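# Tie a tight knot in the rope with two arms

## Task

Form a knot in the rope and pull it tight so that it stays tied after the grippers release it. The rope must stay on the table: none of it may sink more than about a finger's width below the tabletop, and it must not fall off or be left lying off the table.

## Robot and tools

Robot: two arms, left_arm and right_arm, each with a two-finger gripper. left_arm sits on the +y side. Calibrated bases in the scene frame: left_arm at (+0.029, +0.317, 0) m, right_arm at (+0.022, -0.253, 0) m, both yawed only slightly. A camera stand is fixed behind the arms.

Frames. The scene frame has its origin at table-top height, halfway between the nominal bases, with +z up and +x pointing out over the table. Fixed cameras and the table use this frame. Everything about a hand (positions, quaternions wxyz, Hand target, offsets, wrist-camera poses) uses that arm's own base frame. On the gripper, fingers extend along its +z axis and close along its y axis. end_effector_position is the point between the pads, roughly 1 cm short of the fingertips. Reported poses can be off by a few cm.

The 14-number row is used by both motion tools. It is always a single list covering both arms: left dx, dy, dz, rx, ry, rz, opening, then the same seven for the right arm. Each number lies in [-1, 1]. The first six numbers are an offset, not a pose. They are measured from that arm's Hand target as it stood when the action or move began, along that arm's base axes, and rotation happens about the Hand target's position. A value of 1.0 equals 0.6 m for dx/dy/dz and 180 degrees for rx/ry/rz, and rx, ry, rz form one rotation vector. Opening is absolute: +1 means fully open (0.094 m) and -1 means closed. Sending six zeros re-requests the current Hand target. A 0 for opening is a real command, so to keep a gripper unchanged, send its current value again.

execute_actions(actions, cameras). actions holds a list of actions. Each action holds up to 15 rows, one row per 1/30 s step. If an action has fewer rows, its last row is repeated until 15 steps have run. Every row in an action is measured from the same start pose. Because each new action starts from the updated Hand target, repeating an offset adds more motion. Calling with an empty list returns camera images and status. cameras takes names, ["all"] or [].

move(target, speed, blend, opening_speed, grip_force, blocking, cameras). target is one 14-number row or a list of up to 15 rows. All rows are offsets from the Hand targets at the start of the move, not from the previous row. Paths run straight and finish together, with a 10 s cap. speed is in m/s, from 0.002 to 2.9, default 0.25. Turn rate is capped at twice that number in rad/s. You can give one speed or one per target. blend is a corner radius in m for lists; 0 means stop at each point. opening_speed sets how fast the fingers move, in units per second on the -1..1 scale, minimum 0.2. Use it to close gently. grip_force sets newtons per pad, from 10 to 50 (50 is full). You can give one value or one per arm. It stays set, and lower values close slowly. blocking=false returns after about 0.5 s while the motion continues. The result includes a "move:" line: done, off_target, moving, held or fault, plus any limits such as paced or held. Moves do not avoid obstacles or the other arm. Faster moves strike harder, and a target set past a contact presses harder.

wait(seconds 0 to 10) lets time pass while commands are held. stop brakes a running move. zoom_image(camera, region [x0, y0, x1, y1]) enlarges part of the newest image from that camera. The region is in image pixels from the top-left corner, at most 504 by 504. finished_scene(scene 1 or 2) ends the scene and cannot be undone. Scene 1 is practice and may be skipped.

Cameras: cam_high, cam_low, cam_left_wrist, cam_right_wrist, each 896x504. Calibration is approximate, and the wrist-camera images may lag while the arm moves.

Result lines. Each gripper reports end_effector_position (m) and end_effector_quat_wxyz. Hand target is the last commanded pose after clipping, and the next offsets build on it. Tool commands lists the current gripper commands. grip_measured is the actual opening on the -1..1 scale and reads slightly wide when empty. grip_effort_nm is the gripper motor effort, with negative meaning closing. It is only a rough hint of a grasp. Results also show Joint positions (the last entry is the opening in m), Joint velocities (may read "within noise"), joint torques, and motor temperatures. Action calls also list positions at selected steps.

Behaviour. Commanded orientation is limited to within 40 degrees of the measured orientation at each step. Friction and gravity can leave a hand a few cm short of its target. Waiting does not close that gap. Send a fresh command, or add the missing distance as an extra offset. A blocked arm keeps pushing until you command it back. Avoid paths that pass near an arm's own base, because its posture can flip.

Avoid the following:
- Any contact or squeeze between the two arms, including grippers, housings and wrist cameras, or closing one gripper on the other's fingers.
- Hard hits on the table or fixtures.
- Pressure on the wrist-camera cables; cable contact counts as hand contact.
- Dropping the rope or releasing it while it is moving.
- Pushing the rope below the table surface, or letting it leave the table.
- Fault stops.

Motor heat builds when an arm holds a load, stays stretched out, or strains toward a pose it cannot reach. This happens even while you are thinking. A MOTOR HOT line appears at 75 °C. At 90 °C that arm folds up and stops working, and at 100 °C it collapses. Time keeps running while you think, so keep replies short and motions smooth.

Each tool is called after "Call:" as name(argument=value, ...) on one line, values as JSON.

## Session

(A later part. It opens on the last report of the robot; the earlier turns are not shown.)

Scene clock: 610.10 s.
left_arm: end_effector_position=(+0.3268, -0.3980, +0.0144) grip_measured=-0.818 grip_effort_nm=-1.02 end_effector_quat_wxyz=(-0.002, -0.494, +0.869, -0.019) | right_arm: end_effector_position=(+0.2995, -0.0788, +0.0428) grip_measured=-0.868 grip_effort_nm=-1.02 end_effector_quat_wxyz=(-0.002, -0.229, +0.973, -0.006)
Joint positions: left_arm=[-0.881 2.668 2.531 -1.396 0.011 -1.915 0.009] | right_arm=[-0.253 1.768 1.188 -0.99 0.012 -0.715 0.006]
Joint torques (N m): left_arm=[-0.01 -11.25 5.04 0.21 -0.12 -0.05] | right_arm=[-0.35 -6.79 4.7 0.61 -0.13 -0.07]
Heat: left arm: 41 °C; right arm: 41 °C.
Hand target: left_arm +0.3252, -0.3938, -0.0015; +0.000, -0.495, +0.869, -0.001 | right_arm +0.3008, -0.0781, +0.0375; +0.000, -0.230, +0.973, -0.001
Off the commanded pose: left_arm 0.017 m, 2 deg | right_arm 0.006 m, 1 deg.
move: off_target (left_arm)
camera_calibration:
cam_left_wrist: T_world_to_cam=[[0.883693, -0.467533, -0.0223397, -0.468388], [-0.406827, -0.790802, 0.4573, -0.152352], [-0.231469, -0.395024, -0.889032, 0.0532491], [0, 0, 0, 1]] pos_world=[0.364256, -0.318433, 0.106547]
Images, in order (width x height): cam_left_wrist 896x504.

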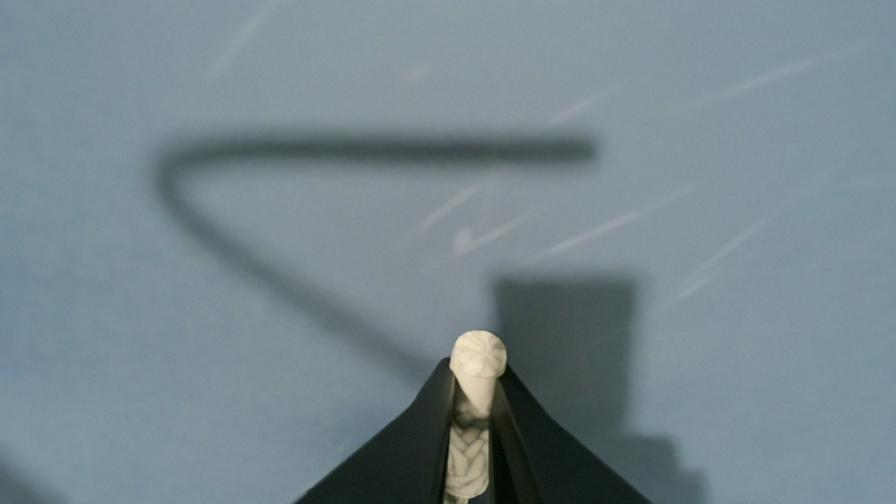

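Gripped. Lift and pull slowly apart.

Call:
move(target=[[0,0.02,0.07,0,0,0,-0.95,0,0,0.04,0,0,0,-0.95],[0,0.13,0.12,0,0,0,-0.95,0,-0.12,0.08,0,0,0,-0.95]], speed=0.05, cameras=["all"])

Scene clock: 620.07 s.
left_arm: end_effector_position=(+0.3238, -0.3202, +0.0602) grip_measured=-0.818 grip_effort_nm=-1.02 end_effector_quat_wxyz=(-0.007, -0.494, +0.869, +0.005) | right_arm: end_effector_position=(+0.2976, -0.1491, +0.0833) grip_measured=-0.868 grip_effort_nm=-1.02 end_effector_quat_wxyz=(-0.002, -0.229, +0.973, -0.005)
Joint positions: left_arm=[-0.778 2.357 2.14 -1.367 0.011 -1.811 0.009] | right_arm=[-0.461 1.813 1.409 -1.164 0.011 -0.923 0.006]
Joint torques (N m): left_arm=[0.31 -14 4.63 0.1 -0.15 0.06] | right_arm=[-0.31 -7.35 8.13 0.28 -0.1 -0.06]
Heat: left arm: 42 °C; right arm: 41 °C.
Hand target: left_arm +0.3252, -0.3158, +0.0705; +0.000, -0.495, +0.869, -0.001 | right_arm +0.3007, -0.1501, +0.0854; +0.000, -0.230, +0.973, -0.001
Off the commanded pose: left_arm 0.011 m, 1 deg | right_arm 0.004 m, 1 deg.
move: off_target (left_arm)
camera_calibration:
cam_left_wrist: T_world_to_cam=[[0.882347, -0.465521, -0.0689516, -0.424434], [-0.39181, -0.80785, 0.440298, -0.122343], [-0.260671, -0.361479, -0.8952, 0.144602], [0, 0, 0, 1]] pos_world=[0.364256, -0.244148, 0.15405]
cam_right_wrist: T_world_to_cam=[[0.47284, -0.880507, -0.033625, -0.262925], [-0.776408, -0.434375, 0.456628, 0.164016], [-0.41667, -0.189805, -0.889022, 0.288403], [0, 0, 0, 1]] pos_world=[0.371833, -0.105522, 0.172661]

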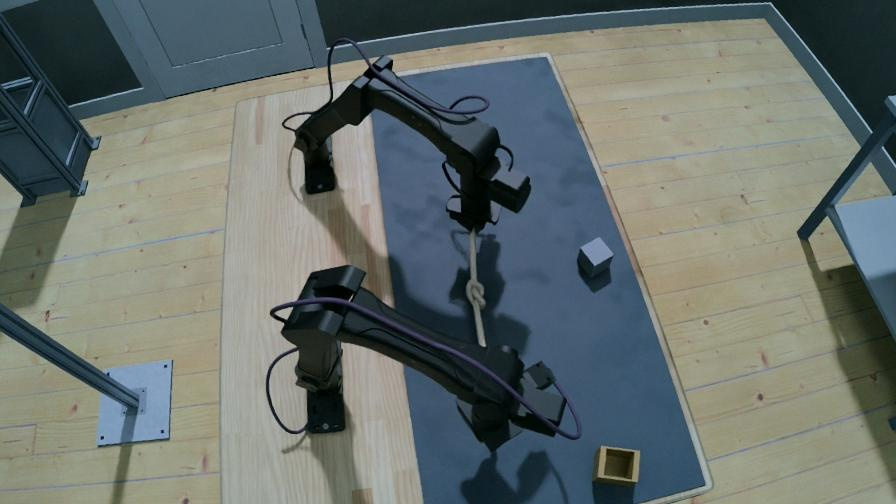

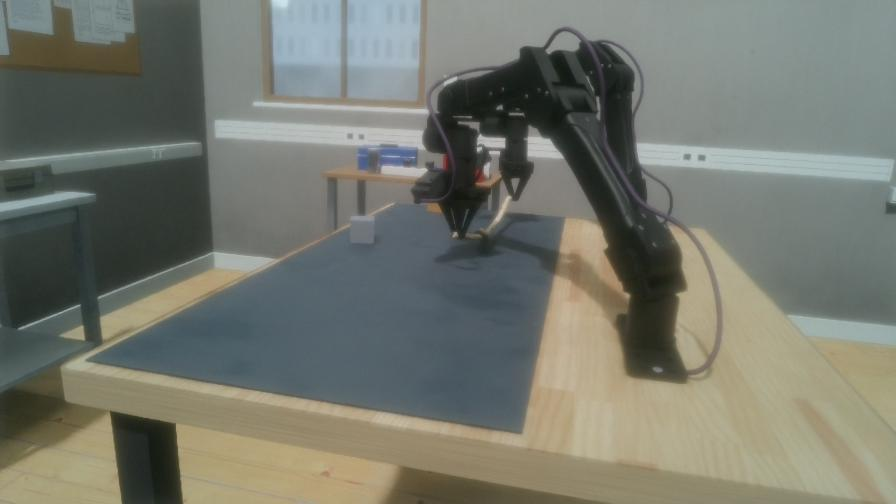

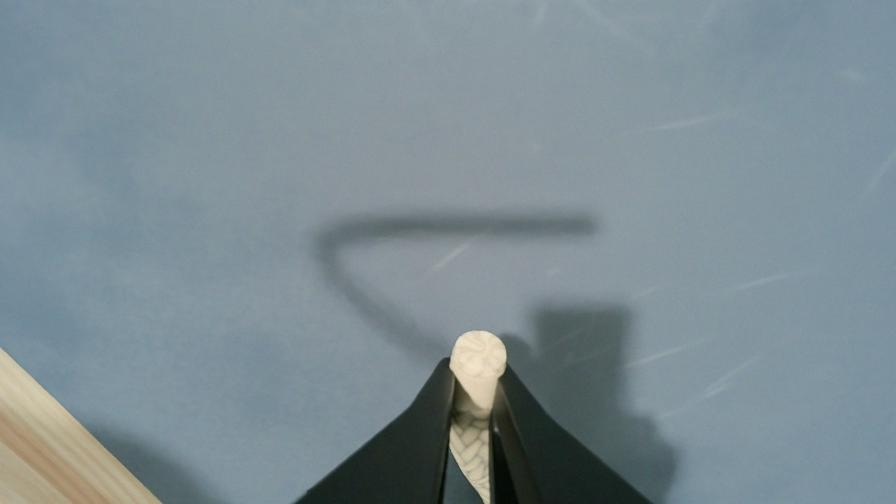

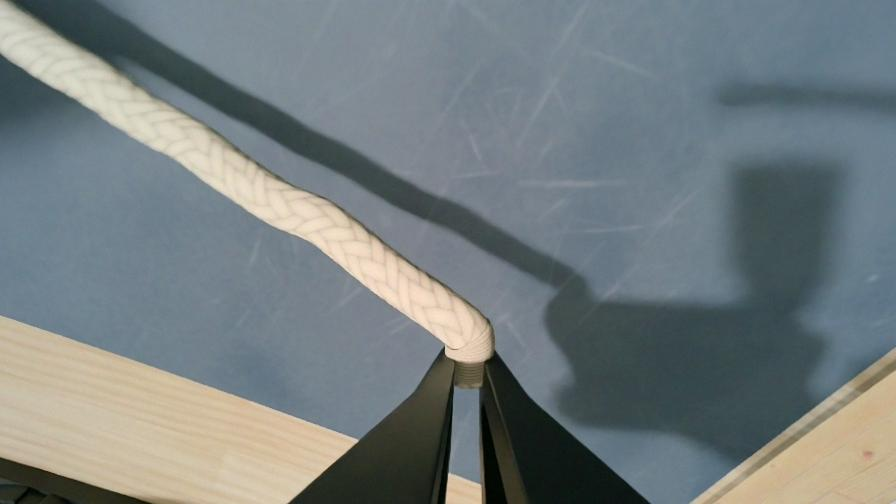

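Knot formed. Pull further.

Call:
move(target=[0,0.1,-0.02,0,0,0,-0.95,0,-0.05,-0.04,0,0,0,-0.95], speed=0.03, cameras=["cam_high"])

Call:
zoom_image(camera="cam_high", region=[400, 200, 580, 380])

Scene clock: 638.63 s.
left_arm: end_effector_position=(+0.3234, -0.2872, +0.0531) grip_measured=-0.818 grip_effort_nm=-1.02 end_effector_quat_wxyz=(-0.027, -0.484, +0.874, -0.037) | right_arm: end_effector_position=(+0.2914, -0.1545, +0.0622) grip_measured=-0.868 grip_effort_nm=-1.02 end_effector_quat_wxyz=(-0.006, -0.239, +0.970, +0.041)
Joint positions: left_arm=[-0.697 2.175 1.804 -1.15 0.076 -1.711 0.009] | right_arm=[-0.519 1.882 1.409 -1.164 -0.051 -1.003 0.006]
Joint torques (N m): left_arm=[2 -12.78 4.19 -0.35 -0.77 0.11] | right_arm=[-1.98 -7.86 7.46 0.86 0.51 -0.05]
Motor temperatures (°C): left_arm=[29 48 35 30 31 28 33] | right_arm=[30 41 36 32 28 30 31]
Heat: left arm: 48 °C; right arm: 41 °C.
Hand target: left_arm +0.3253, -0.2558, +0.0586; +0.000, -0.495, +0.869, -0.002 | right_arm +0.3008, -0.1801, +0.0614; +0.000, -0.230, +0.973, -0.001
Off the commanded pose: left_arm 0.032 m, 5 deg | right_arm 0.027 m, 5 deg.
move: off_target (left_arm, right_arm)
Images, in order (width x height): cam_high 896x504.

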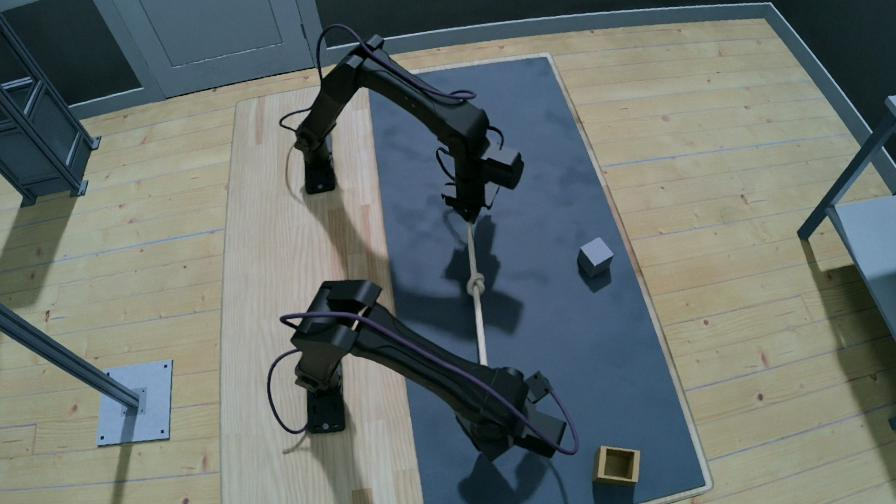

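Scaled by 2.800 from the camera's 896x504 image, which has a finer 1280x720 frame.

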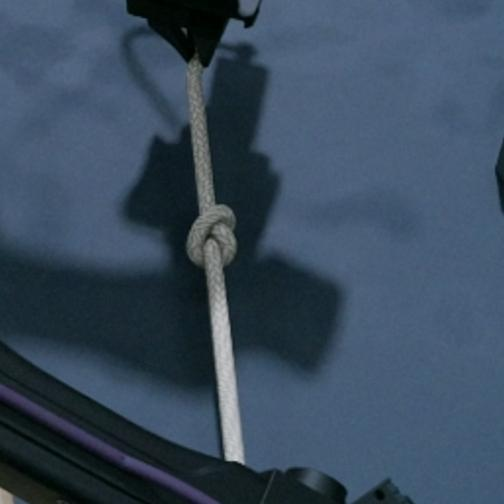

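Call:
move(target=[0,0.05,-0.01,0,0,0,-0.95,0,-0.05,-0.01,0,0,0,-0.95], speed=0.03, cameras=["cam_high"])

Call:
zoom_image(camera="cam_high", region=[400, 200, 580, 380])

Scene clock: 647.47 s.
left_arm: end_effector_position=(+0.3227, -0.2856, +0.0540) grip_measured=-0.818 grip_effort_nm=-1.02 end_effector_quat_wxyz=(-0.047, -0.470, +0.878, -0.081) | right_arm: end_effector_position=(+0.2875, -0.1585, +0.0569) grip_measured=-0.868 grip_effort_nm=-1.02 end_effector_quat_wxyz=(-0.001, -0.243, +0.966, +0.086)
Joint positions: left_arm=[-0.664 2.105 1.687 -1.041 0.152 -1.655 0.009] | right_arm=[-0.57 1.938 1.454 -1.215 -0.115 -1.071 0.006]
Joint torques (N m): left_arm=[3.67 -12.1 3.79 -0.75 -1.55 0.14] | right_arm=[-3.58 -8.38 9.43 1.11 1.15 0.05]
Heat: left arm: 46 °C; right arm: 41 °C.
Hand target: left_arm +0.3253, -0.2259, +0.0526; +0.000, -0.495, +0.869, -0.001 | right_arm +0.3007, -0.2101, +0.0555; +0.000, -0.230, +0.973, -0.001
Off the commanded pose: left_arm 0.060 m, 11 deg | right_arm 0.053 m, 10 deg.
move: off_target (left_arm, right_arm)
Images, in order (width x height): cam_high 896x504.

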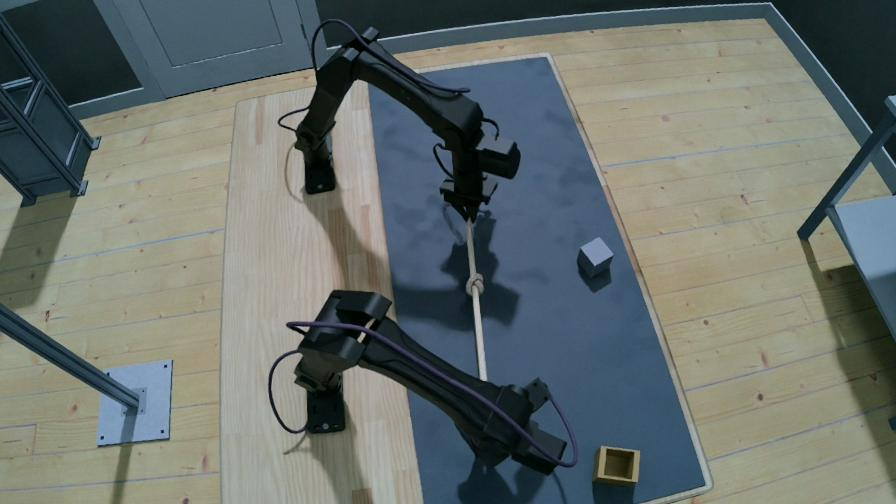

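Scaled by 2.800 from the camera's 896x504 image, which has a finer 1280x720 frame.

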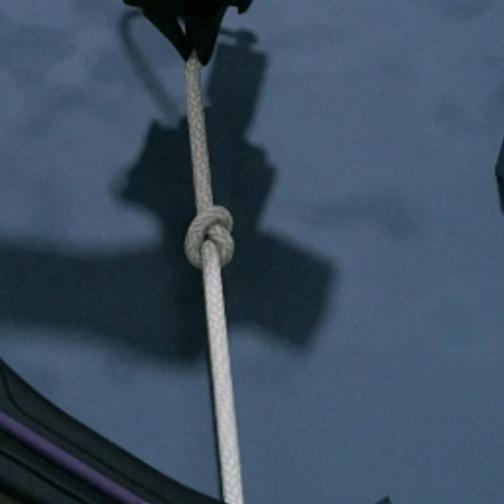

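Call:
move(target=[[0,-0.1,0,0,0,0,-0.95,0,0.085,0,0,0,0,-0.95],[0,-0.108,-0.066,0,0,0,-0.95,0,0.095,-0.08,0,0,0,-0.95],[0,-0.108,-0.066,0,0,0,-0.5,0,0.095,-0.08,0,0,0,-0.5],[0,-0.108,0.12,0,0,0,-0.4,0,0.095,0.12,0,0,0,-0.4]], speed=[0.04,0.05,0.05,0.08], cameras=["all"])

Call:
zoom_image(camera="cam_high", region=[400, 200, 580, 380])

Scene clock: 664.27 s.
left_arm: end_effector_position=(+0.3262, -0.2929, +0.1276) grip_measured=-0.402 grip_effort_nm=0.10 end_effector_quat_wxyz=(-0.004, -0.493, +0.870, -0.016) | right_arm: end_effector_position=(+0.2992, -0.1526, +0.1137) grip_measured=-0.401 grip_effort_nm=0.08 end_effector_quat_wxyz=(-0.013, -0.232, +0.972, +0.007)
Joint positions: left_arm=[-0.727 2.246 2.219 -1.516 0.018 -1.759 0.028] | right_arm=[-0.472 1.845 1.57 -1.326 0.006 -0.941 0.028]
Joint torques (N m): left_arm=[-0.18 -9.42 6.9 -0.05 -0.2 -0.07] | right_arm=[-0.21 -11.29 7.9 0.18 -0.06 0.03]
Heat: left arm: 47 °C; right arm: 41 °C.
Hand target: left_arm +0.3253, -0.2906, +0.1246; +0.000, -0.495, +0.869, -0.001 | right_arm +0.3008, -0.1531, +0.1275; +0.000, -0.230, +0.973, -0.001
Off the commanded pose: left_arm 0.004 m, 2 deg | right_arm 0.014 m, 2 deg.
move: off_target (right_arm); target 3's new opening was sent with left_arm's hand 0.014 m and 2 deg from that target; target 4's new opening was sent with right_arm's hand 0.014 m and 2 deg from that target
camera_calibration:
cam_left_wrist: T_world_to_cam=[[0.88309, -0.46825, -0.0299186, -0.415154], [-0.40455, -0.792154, 0.45698, -0.122292], [-0.237681, -0.391451, -0.888973, 0.198299], [0, 0, 0, 1]] pos_world=[0.364277, -0.213645, 0.219746]
cam_right_wrist: T_world_to_cam=[[0.477834, -0.876113, -0.0640394, -0.263137], [-0.760855, -0.449203, 0.468313, 0.141595], [-0.439061, -0.175051, -0.881239, 0.323482], [0, 0, 0, 1]] pos_world=[0.375498, -0.110306, 0.201903]

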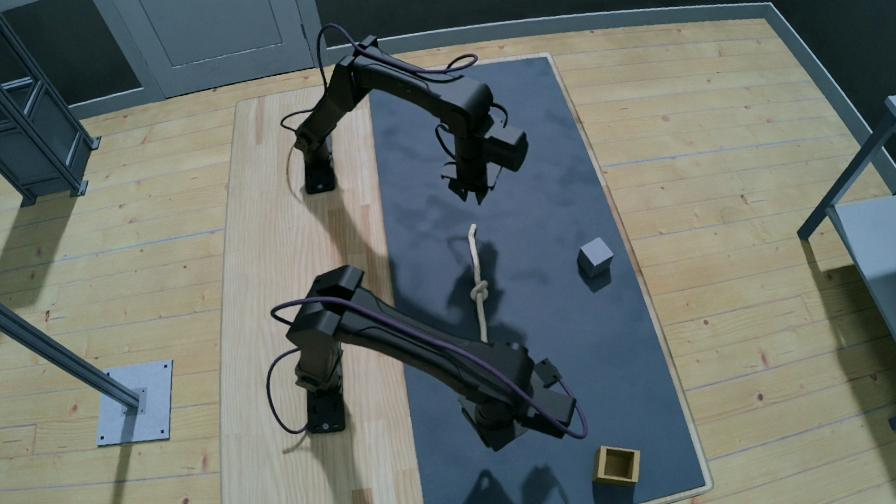

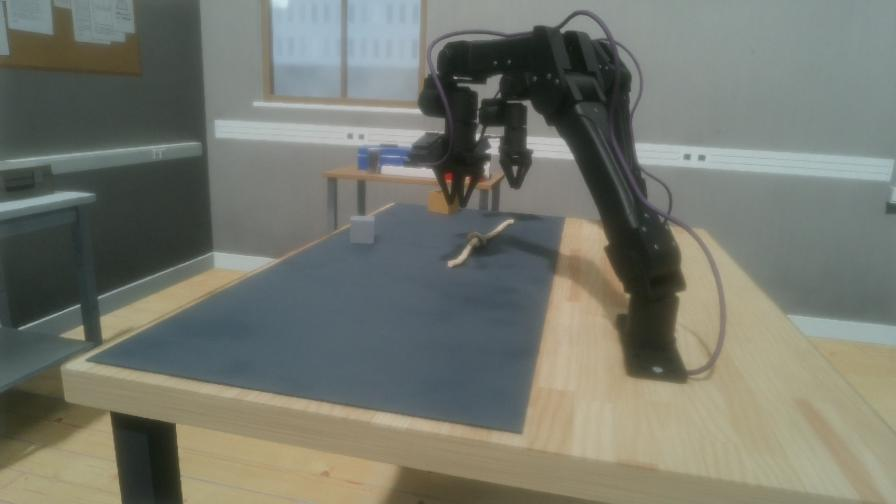

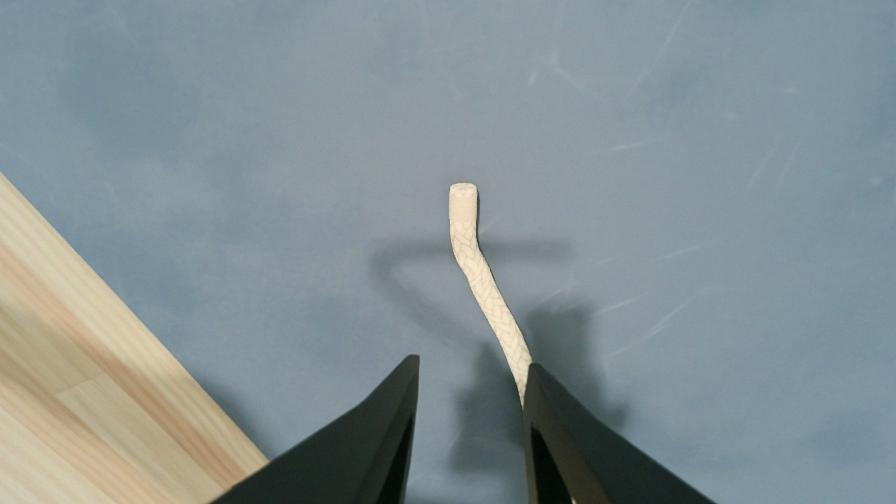

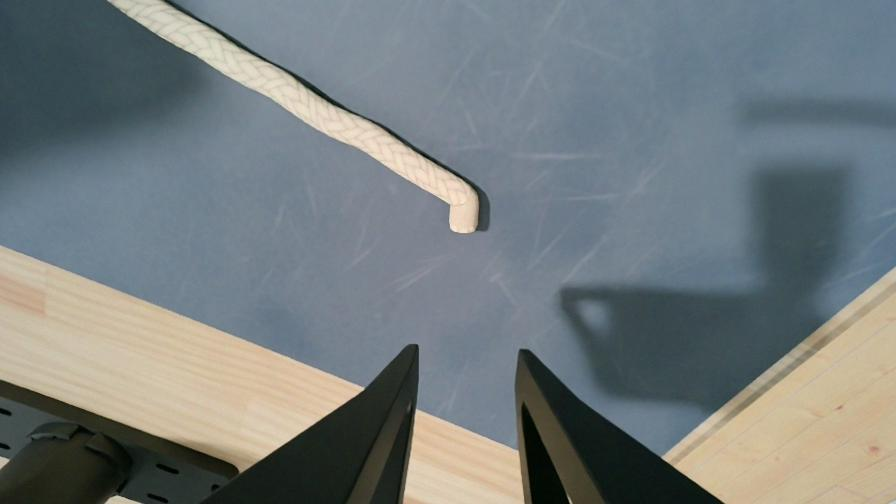

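Scaled by 2.800 from the camera's 896x504 image, which has a finer 1280x720 frame.

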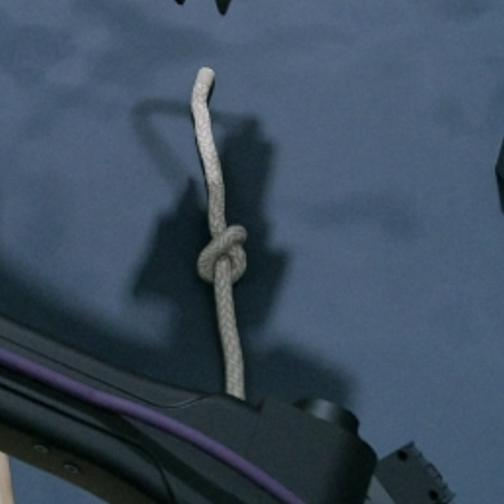

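Call:
move(target=[[0,0,-0.186,0,0,0,-0.4,0,0,-0.2,0,0,0,-0.4],[0,0,-0.186,0,0,0,-0.95,0,0,-0.2,0,0,0,-0.95],[0,0.1,-0.17,0,0,0,-0.95,0,-0.1,-0.18,0,0,0,-0.95]], speed=[0.1,0.05,0.03], cameras=["cam_high","cam_left_wrist","cam_right_wrist"])

Call:
zoom_image(camera="cam_high", region=[400, 200, 580, 380])

Scene clock: 678.60 s.
left_arm: end_effector_position=(+0.3229, -0.2347, +0.0146) grip_measured=-0.949 grip_effort_nm=-0.06 end_effector_quat_wxyz=(-0.012, -0.495, +0.869, +0.004) | right_arm: end_effector_position=(+0.2970, -0.2072, +0.0206) grip_measured=-0.949 grip_effort_nm=-0.02 end_effector_quat_wxyz=(-0.001, -0.229, +0.973, +0.003)
Joint positions: left_arm=[-0.623 2.143 1.6 -1.044 0.018 -1.658 0.002] | right_arm=[-0.613 1.99 1.392 -0.977 -0.003 -1.076 0.002]
Joint torques (N m): left_arm=[0.32 -12.26 4.27 0.11 -0.21 0.05] | right_arm=[-0.5 -8.28 7.46 0.42 0.03 -0.07]
Heat: left arm: 46 °C; right arm: 40 °C.
Hand target: left_arm +0.3252, -0.2306, +0.0225; +0.000, -0.495, +0.869, -0.001 | right_arm +0.3007, -0.2131, +0.0195; +0.000, -0.230, +0.973, -0.001
Off the commanded pose: left_arm 0.009 m, 2 deg | right_arm 0.007 m, 0 deg.
move: done; target 2's new opening was sent with right_arm's hand 0.014 m and 2 deg from that target
camera_calibration:
cam_left_wrist: T_world_to_cam=[[0.882618, -0.464515, -0.0721816, -0.386754], [-0.387207, -0.805448, 0.448691, -0.0346035], [-0.266562, -0.368074, -0.890767, 0.134752], [0, 0, 0, 1]] pos_world=[0.363878, -0.157926, 0.107642]
cam_right_wrist: T_world_to_cam=[[0.47352, -0.879429, -0.0488259, -0.315631], [-0.775607, -0.442605, 0.450039, 0.165168], [-0.417388, -0.175233, -0.891673, 0.224655], [0, 0, 0, 1]] pos_world=[0.371331, -0.165104, 0.110575]
Images, in order (width x height): cam_high 896x504, cam_left_wrist 896x504, cam_right_wrist 896x504.

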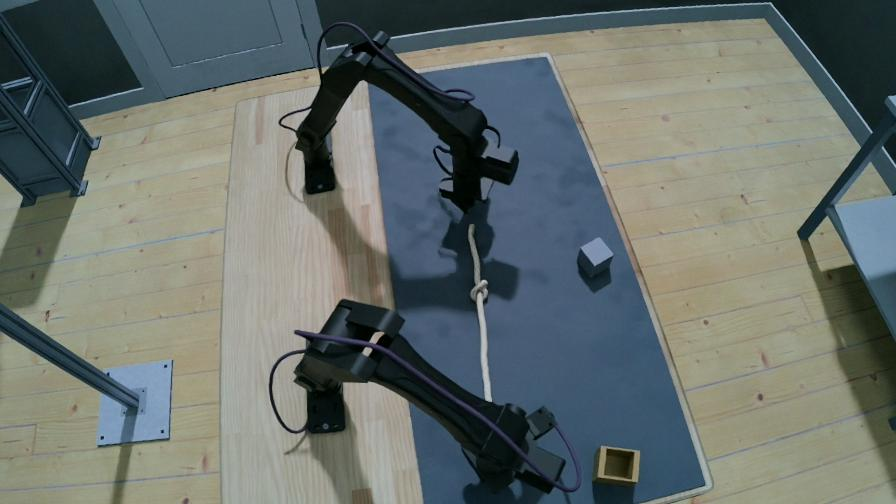

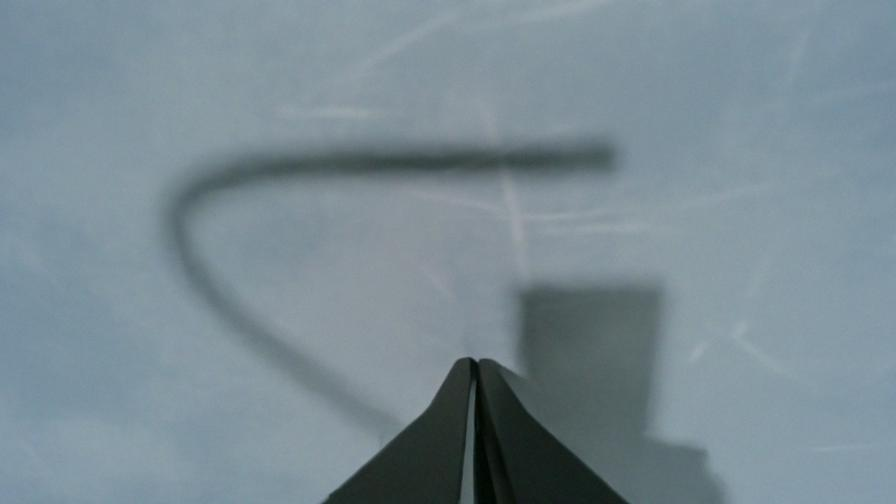

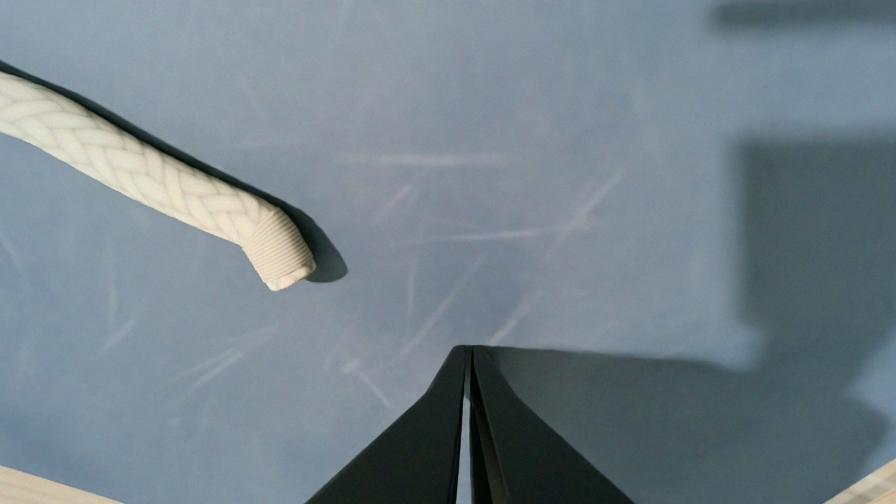

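Scaled by 2.800 from the camera's 896x504 image, which has a finer 1280x720 frame.

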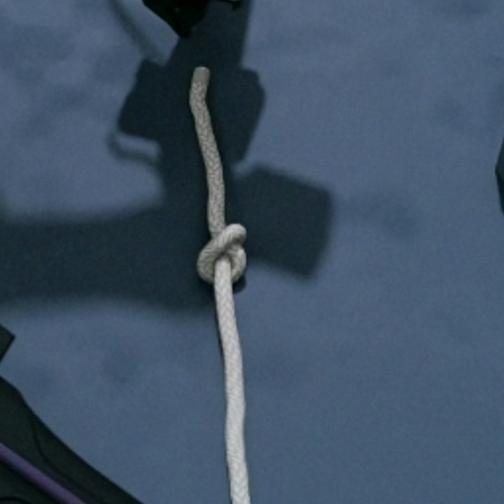

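Call:
move(target=[[0,0,0.12,0,0,0,-0.4,0,0,0.12,0,0,0,-0.4],[-0.016,-0.155,0.1,0,0,0,-0.4,0.019,0.177,0.1,0,0,0.25,-0.4],[-0.016,-0.155,-0.036,0,0,0,-0.4,0.019,0.177,-0.033,0,0,0.25,-0.4]], speed=[0.12,0.15,0.08], cameras=["cam_left_wrist","cam_right_wrist"])

Scene clock: 698.73 s.
left_arm: end_effector_position=(+0.3180, -0.3283, +0.0133) grip_measured=-0.402 grip_effort_nm=0.10 end_effector_quat_wxyz=(-0.004, -0.493, +0.870, -0.018) | right_arm: end_effector_position=(+0.3082, -0.1077, +0.0181) grip_measured=-0.401 grip_effort_nm=0.08 end_effector_quat_wxyz=(-0.005, -0.582, +0.813, +0.000)
Joint positions: left_arm=[-0.797 2.327 1.899 -1.11 0.017 -1.828 0.028] | right_arm=[-0.334 1.869 1.211 -0.918 0.009 -1.576 0.028]
Joint torques (N m): left_arm=[-0.24 -9.91 4.77 0.19 -0.18 -0.04] | right_arm=[0.08 -5.67 2.37 1.13 -0.09 -0.11]
Heat: left arm: 46 °C; right arm: 40 °C.
Hand target: left_arm +0.3157, -0.3236, +0.0010; +0.000, -0.495, +0.869, -0.001 | right_arm +0.3122, -0.1069, -0.0004; +0.000, -0.585, +0.811, -0.001
Off the commanded pose: left_arm 0.013 m, 2 deg | right_arm 0.019 m, 1 deg.
move: off_target (left_arm, right_arm)
camera_calibration:
cam_left_wrist: T_world_to_cam=[[0.882416, -0.469753, -0.0259787, -0.428223], [-0.406833, -0.789624, 0.459326, -0.099927], [-0.236283, -0.394747, -0.887888, 0.0793689], [0, 0, 0, 1]] pos_world=[0.355971, -0.248733, 0.105245]
cam_right_wrist: T_world_to_cam=[[0.954601, -0.29389, -0.0486416, -0.318669], [-0.240246, -0.856093, 0.457588, 0.00933722], [-0.176122, -0.425128, -0.887833, 0.143104], [0, 0, 0, 1]] pos_world=[0.331649, -0.0248225, 0.107279]
Images, in order (width x height): cam_left_wrist 896x504, cam_right_wrist 896x504.

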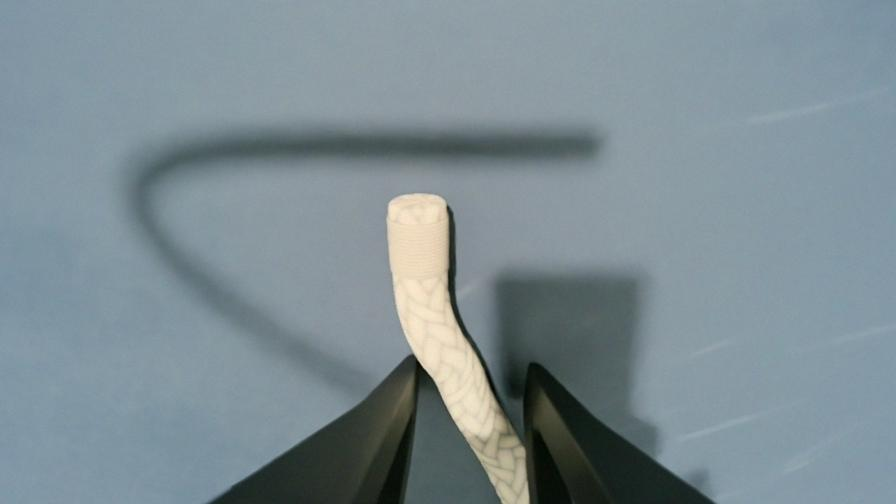

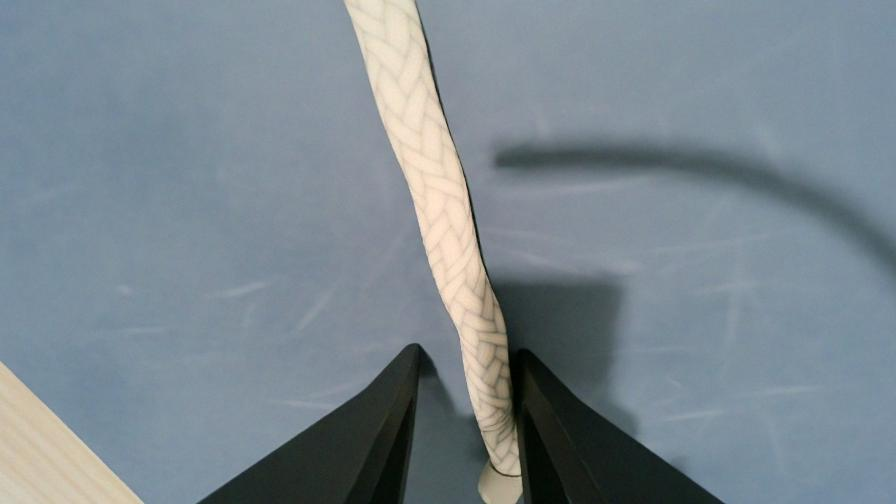

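Call:
move(target=[[0,0,-0.006,0,0,0,-0.95,0,0,-0.008,0,0,0,-0.95],[0,0.01,0.02,0,0,0,-0.95,0,-0.01,0.02,0,0,0,-0.95],[0,0.13,0.03,0,0,0,-0.95,0,-0.13,0.03,0,0,0,-0.95]], speed=[0.03,0.03,0.04], cameras=["cam_high"])

Call:
zoom_image(camera="cam_high", region=[400, 200, 580, 380])

Scene clock: 710.87 s.
left_arm: end_effector_position=(+0.3113, -0.3218, +0.0260) grip_measured=-0.811 grip_effort_nm=-1.02 end_effector_quat_wxyz=(-0.056, -0.457, +0.881, -0.108) | right_arm: end_effector_position=(+0.2990, -0.1225, +0.0229) grip_measured=-0.819 grip_effort_nm=-1.02 end_effector_quat_wxyz=(+0.048, -0.590, +0.800, +0.094)
Joint positions: left_arm=[-0.732 2.147 1.627 -0.886 0.179 -1.705 0.009] | right_arm=[-0.485 1.96 1.337 -1.079 -0.168 -1.767 0.008]
Joint torques (N m): left_arm=[4.6 -12.18 3.28 -1.09 -1.78 0.1] | right_arm=[-4.34 -8.31 9.31 1.09 1.62 -0.09]
Heat: left arm: 44 °C; right arm: 40 °C.
Hand target: left_arm +0.3157, -0.2456, +0.0190; +0.000, -0.495, +0.869, -0.001 | right_arm +0.3121, -0.1849, +0.0177; +0.000, -0.585, +0.811, -0.001
Off the commanded pose: left_arm 0.077 m, 14 deg | right_arm 0.064 m, 12 deg.
move: off_target (left_arm, right_arm)
Images, in order (width x height): cam_high 896x504.

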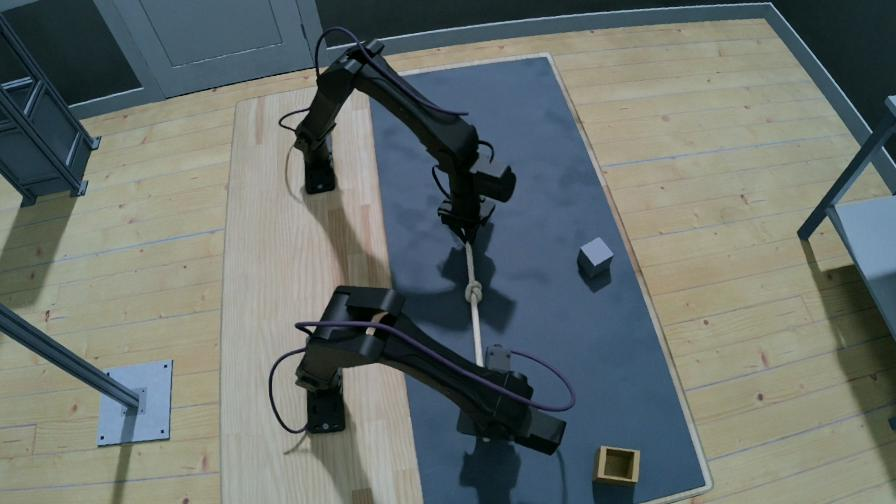

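Scaled by 2.800 from the camera's 896x504 image, which has a finer 1280x720 frame.

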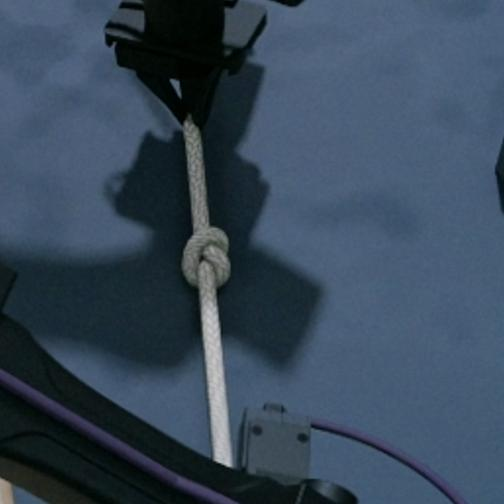

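Call:
move(target=[[0,-0.113,-0.005,0,0,0,-0.95,0,0.09,-0.005,0,0,0,-0.95],[0,-0.113,-0.033,0,0,0,-0.95,0,0.09,-0.033,0,0,0,-0.95],[0,-0.113,-0.033,0,0,0,-0.45,0,0.09,-0.033,0,0,0,-0.45],[0,-0.113,0.12,0,0,0,-0.4,0,0.09,0.12,0,0,0,-0.4],[0,0.12,0.2,0,0,0,-0.4,0,-0.05,0.2,0,0,0,-0.4]], speed=[0.05,0.04,0.05,0.08,0.2], cameras=["all"])

Call:
zoom_image(camera="cam_high", region=[400, 200, 580, 380])

Scene clock: 726.40 s.
left_arm: end_effector_position=(+0.3227, -0.1781, +0.1352) grip_measured=-0.402 grip_effort_nm=0.10 end_effector_quat_wxyz=(-0.002, -0.498, +0.867, -0.009) | right_arm: end_effector_position=(+0.3125, -0.2171, +0.1379) grip_measured=-0.401 grip_effort_nm=0.07 end_effector_quat_wxyz=(+0.001, -0.581, +0.814, -0.012)
Joint positions: left_arm=[-0.501 1.934 1.775 -1.397 0.012 -1.543 0.028] | right_arm=[-0.606 1.976 1.843 -1.414 0.007 -1.847 0.028]
Joint torques (N m): left_arm=[-0.35 -10.19 4.59 -0.04 -0.16 0.09] | right_arm=[0.05 -8.68 7.94 0.17 -0.1 -0.1]
Heat: left arm: 44 °C; right arm: 40 °C.
Hand target: left_arm +0.3157, -0.1736, +0.1390; +0.000, -0.495, +0.869, -0.001 | right_arm +0.3121, -0.2149, +0.1378; +0.000, -0.585, +0.811, -0.001
Off the commanded pose: left_arm 0.009 m, 1 deg | right_arm 0.002 m, 1 deg.
move: done; target 3's new opening was sent with left_arm's hand 0.026 m and 5 deg from that target; target 4's new opening was sent with right_arm's hand 0.013 m and 1 deg from that target
camera_calibration:
cam_left_wrist: T_world_to_cam=[[0.887695, -0.458821, -0.0384903, -0.356764], [-0.395426, -0.802521, 0.446765, -0.0397988], [-0.235874, -0.38137, -0.893823, 0.251061], [0, 0, 0, 1]] pos_world=[0.360178, -0.0998829, 0.228453]
cam_right_wrist: T_world_to_cam=[[0.955338, -0.294675, -0.0222582, -0.35322], [-0.251383, -0.849958, 0.46301, -0.134016], [-0.155356, -0.436736, -0.886074, 0.194525], [0, 0, 0, 1]] pos_world=[0.333975, -0.133037, 0.226552]

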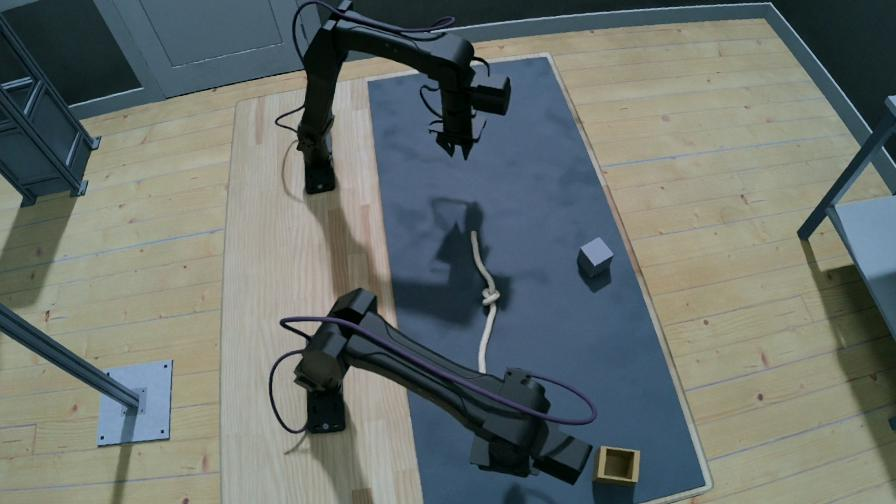

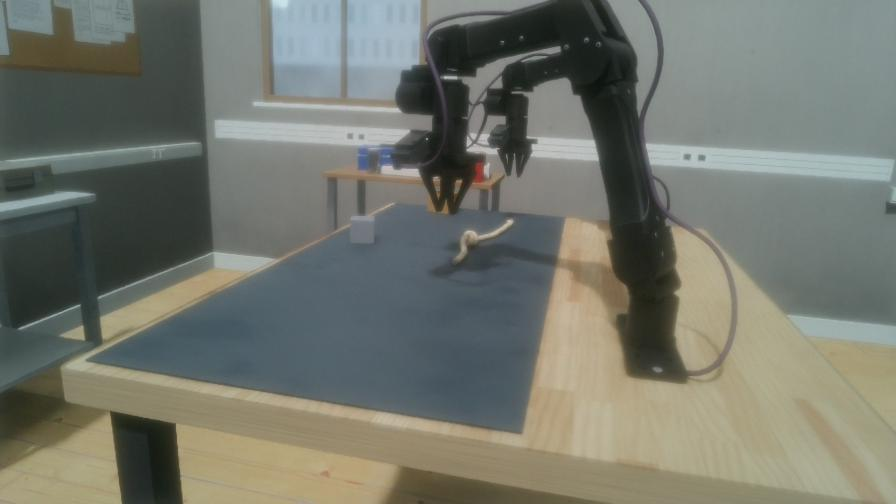

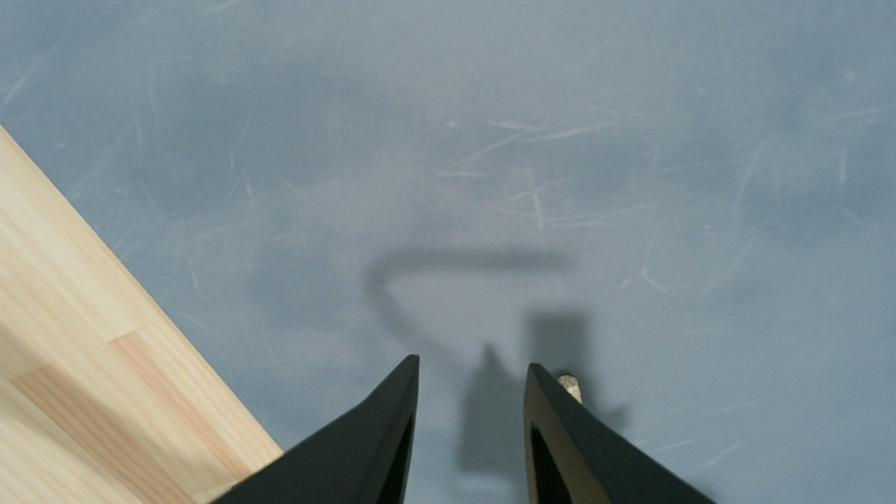

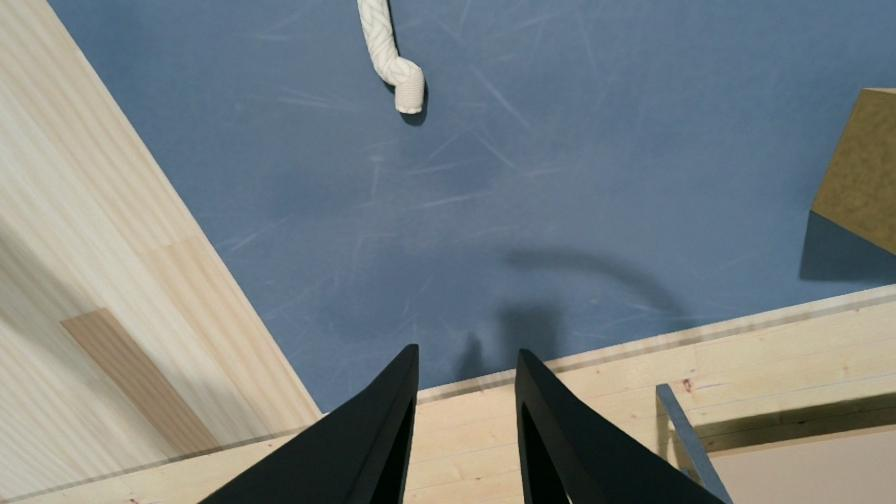

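Scaled by 2.800 from the camera's 896x504 image, which has a finer 1280x720 frame.

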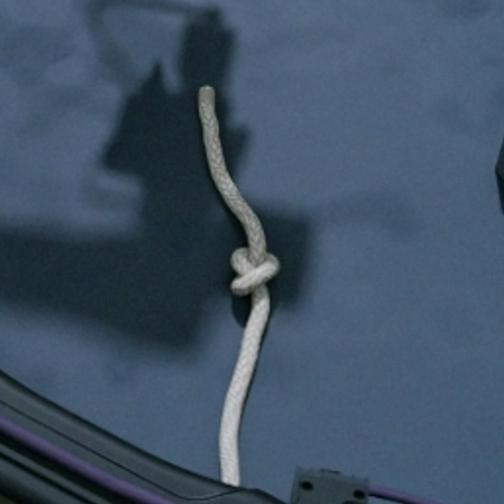

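Call:
finished_scene(scene=2)

The scene is finished: the task was done.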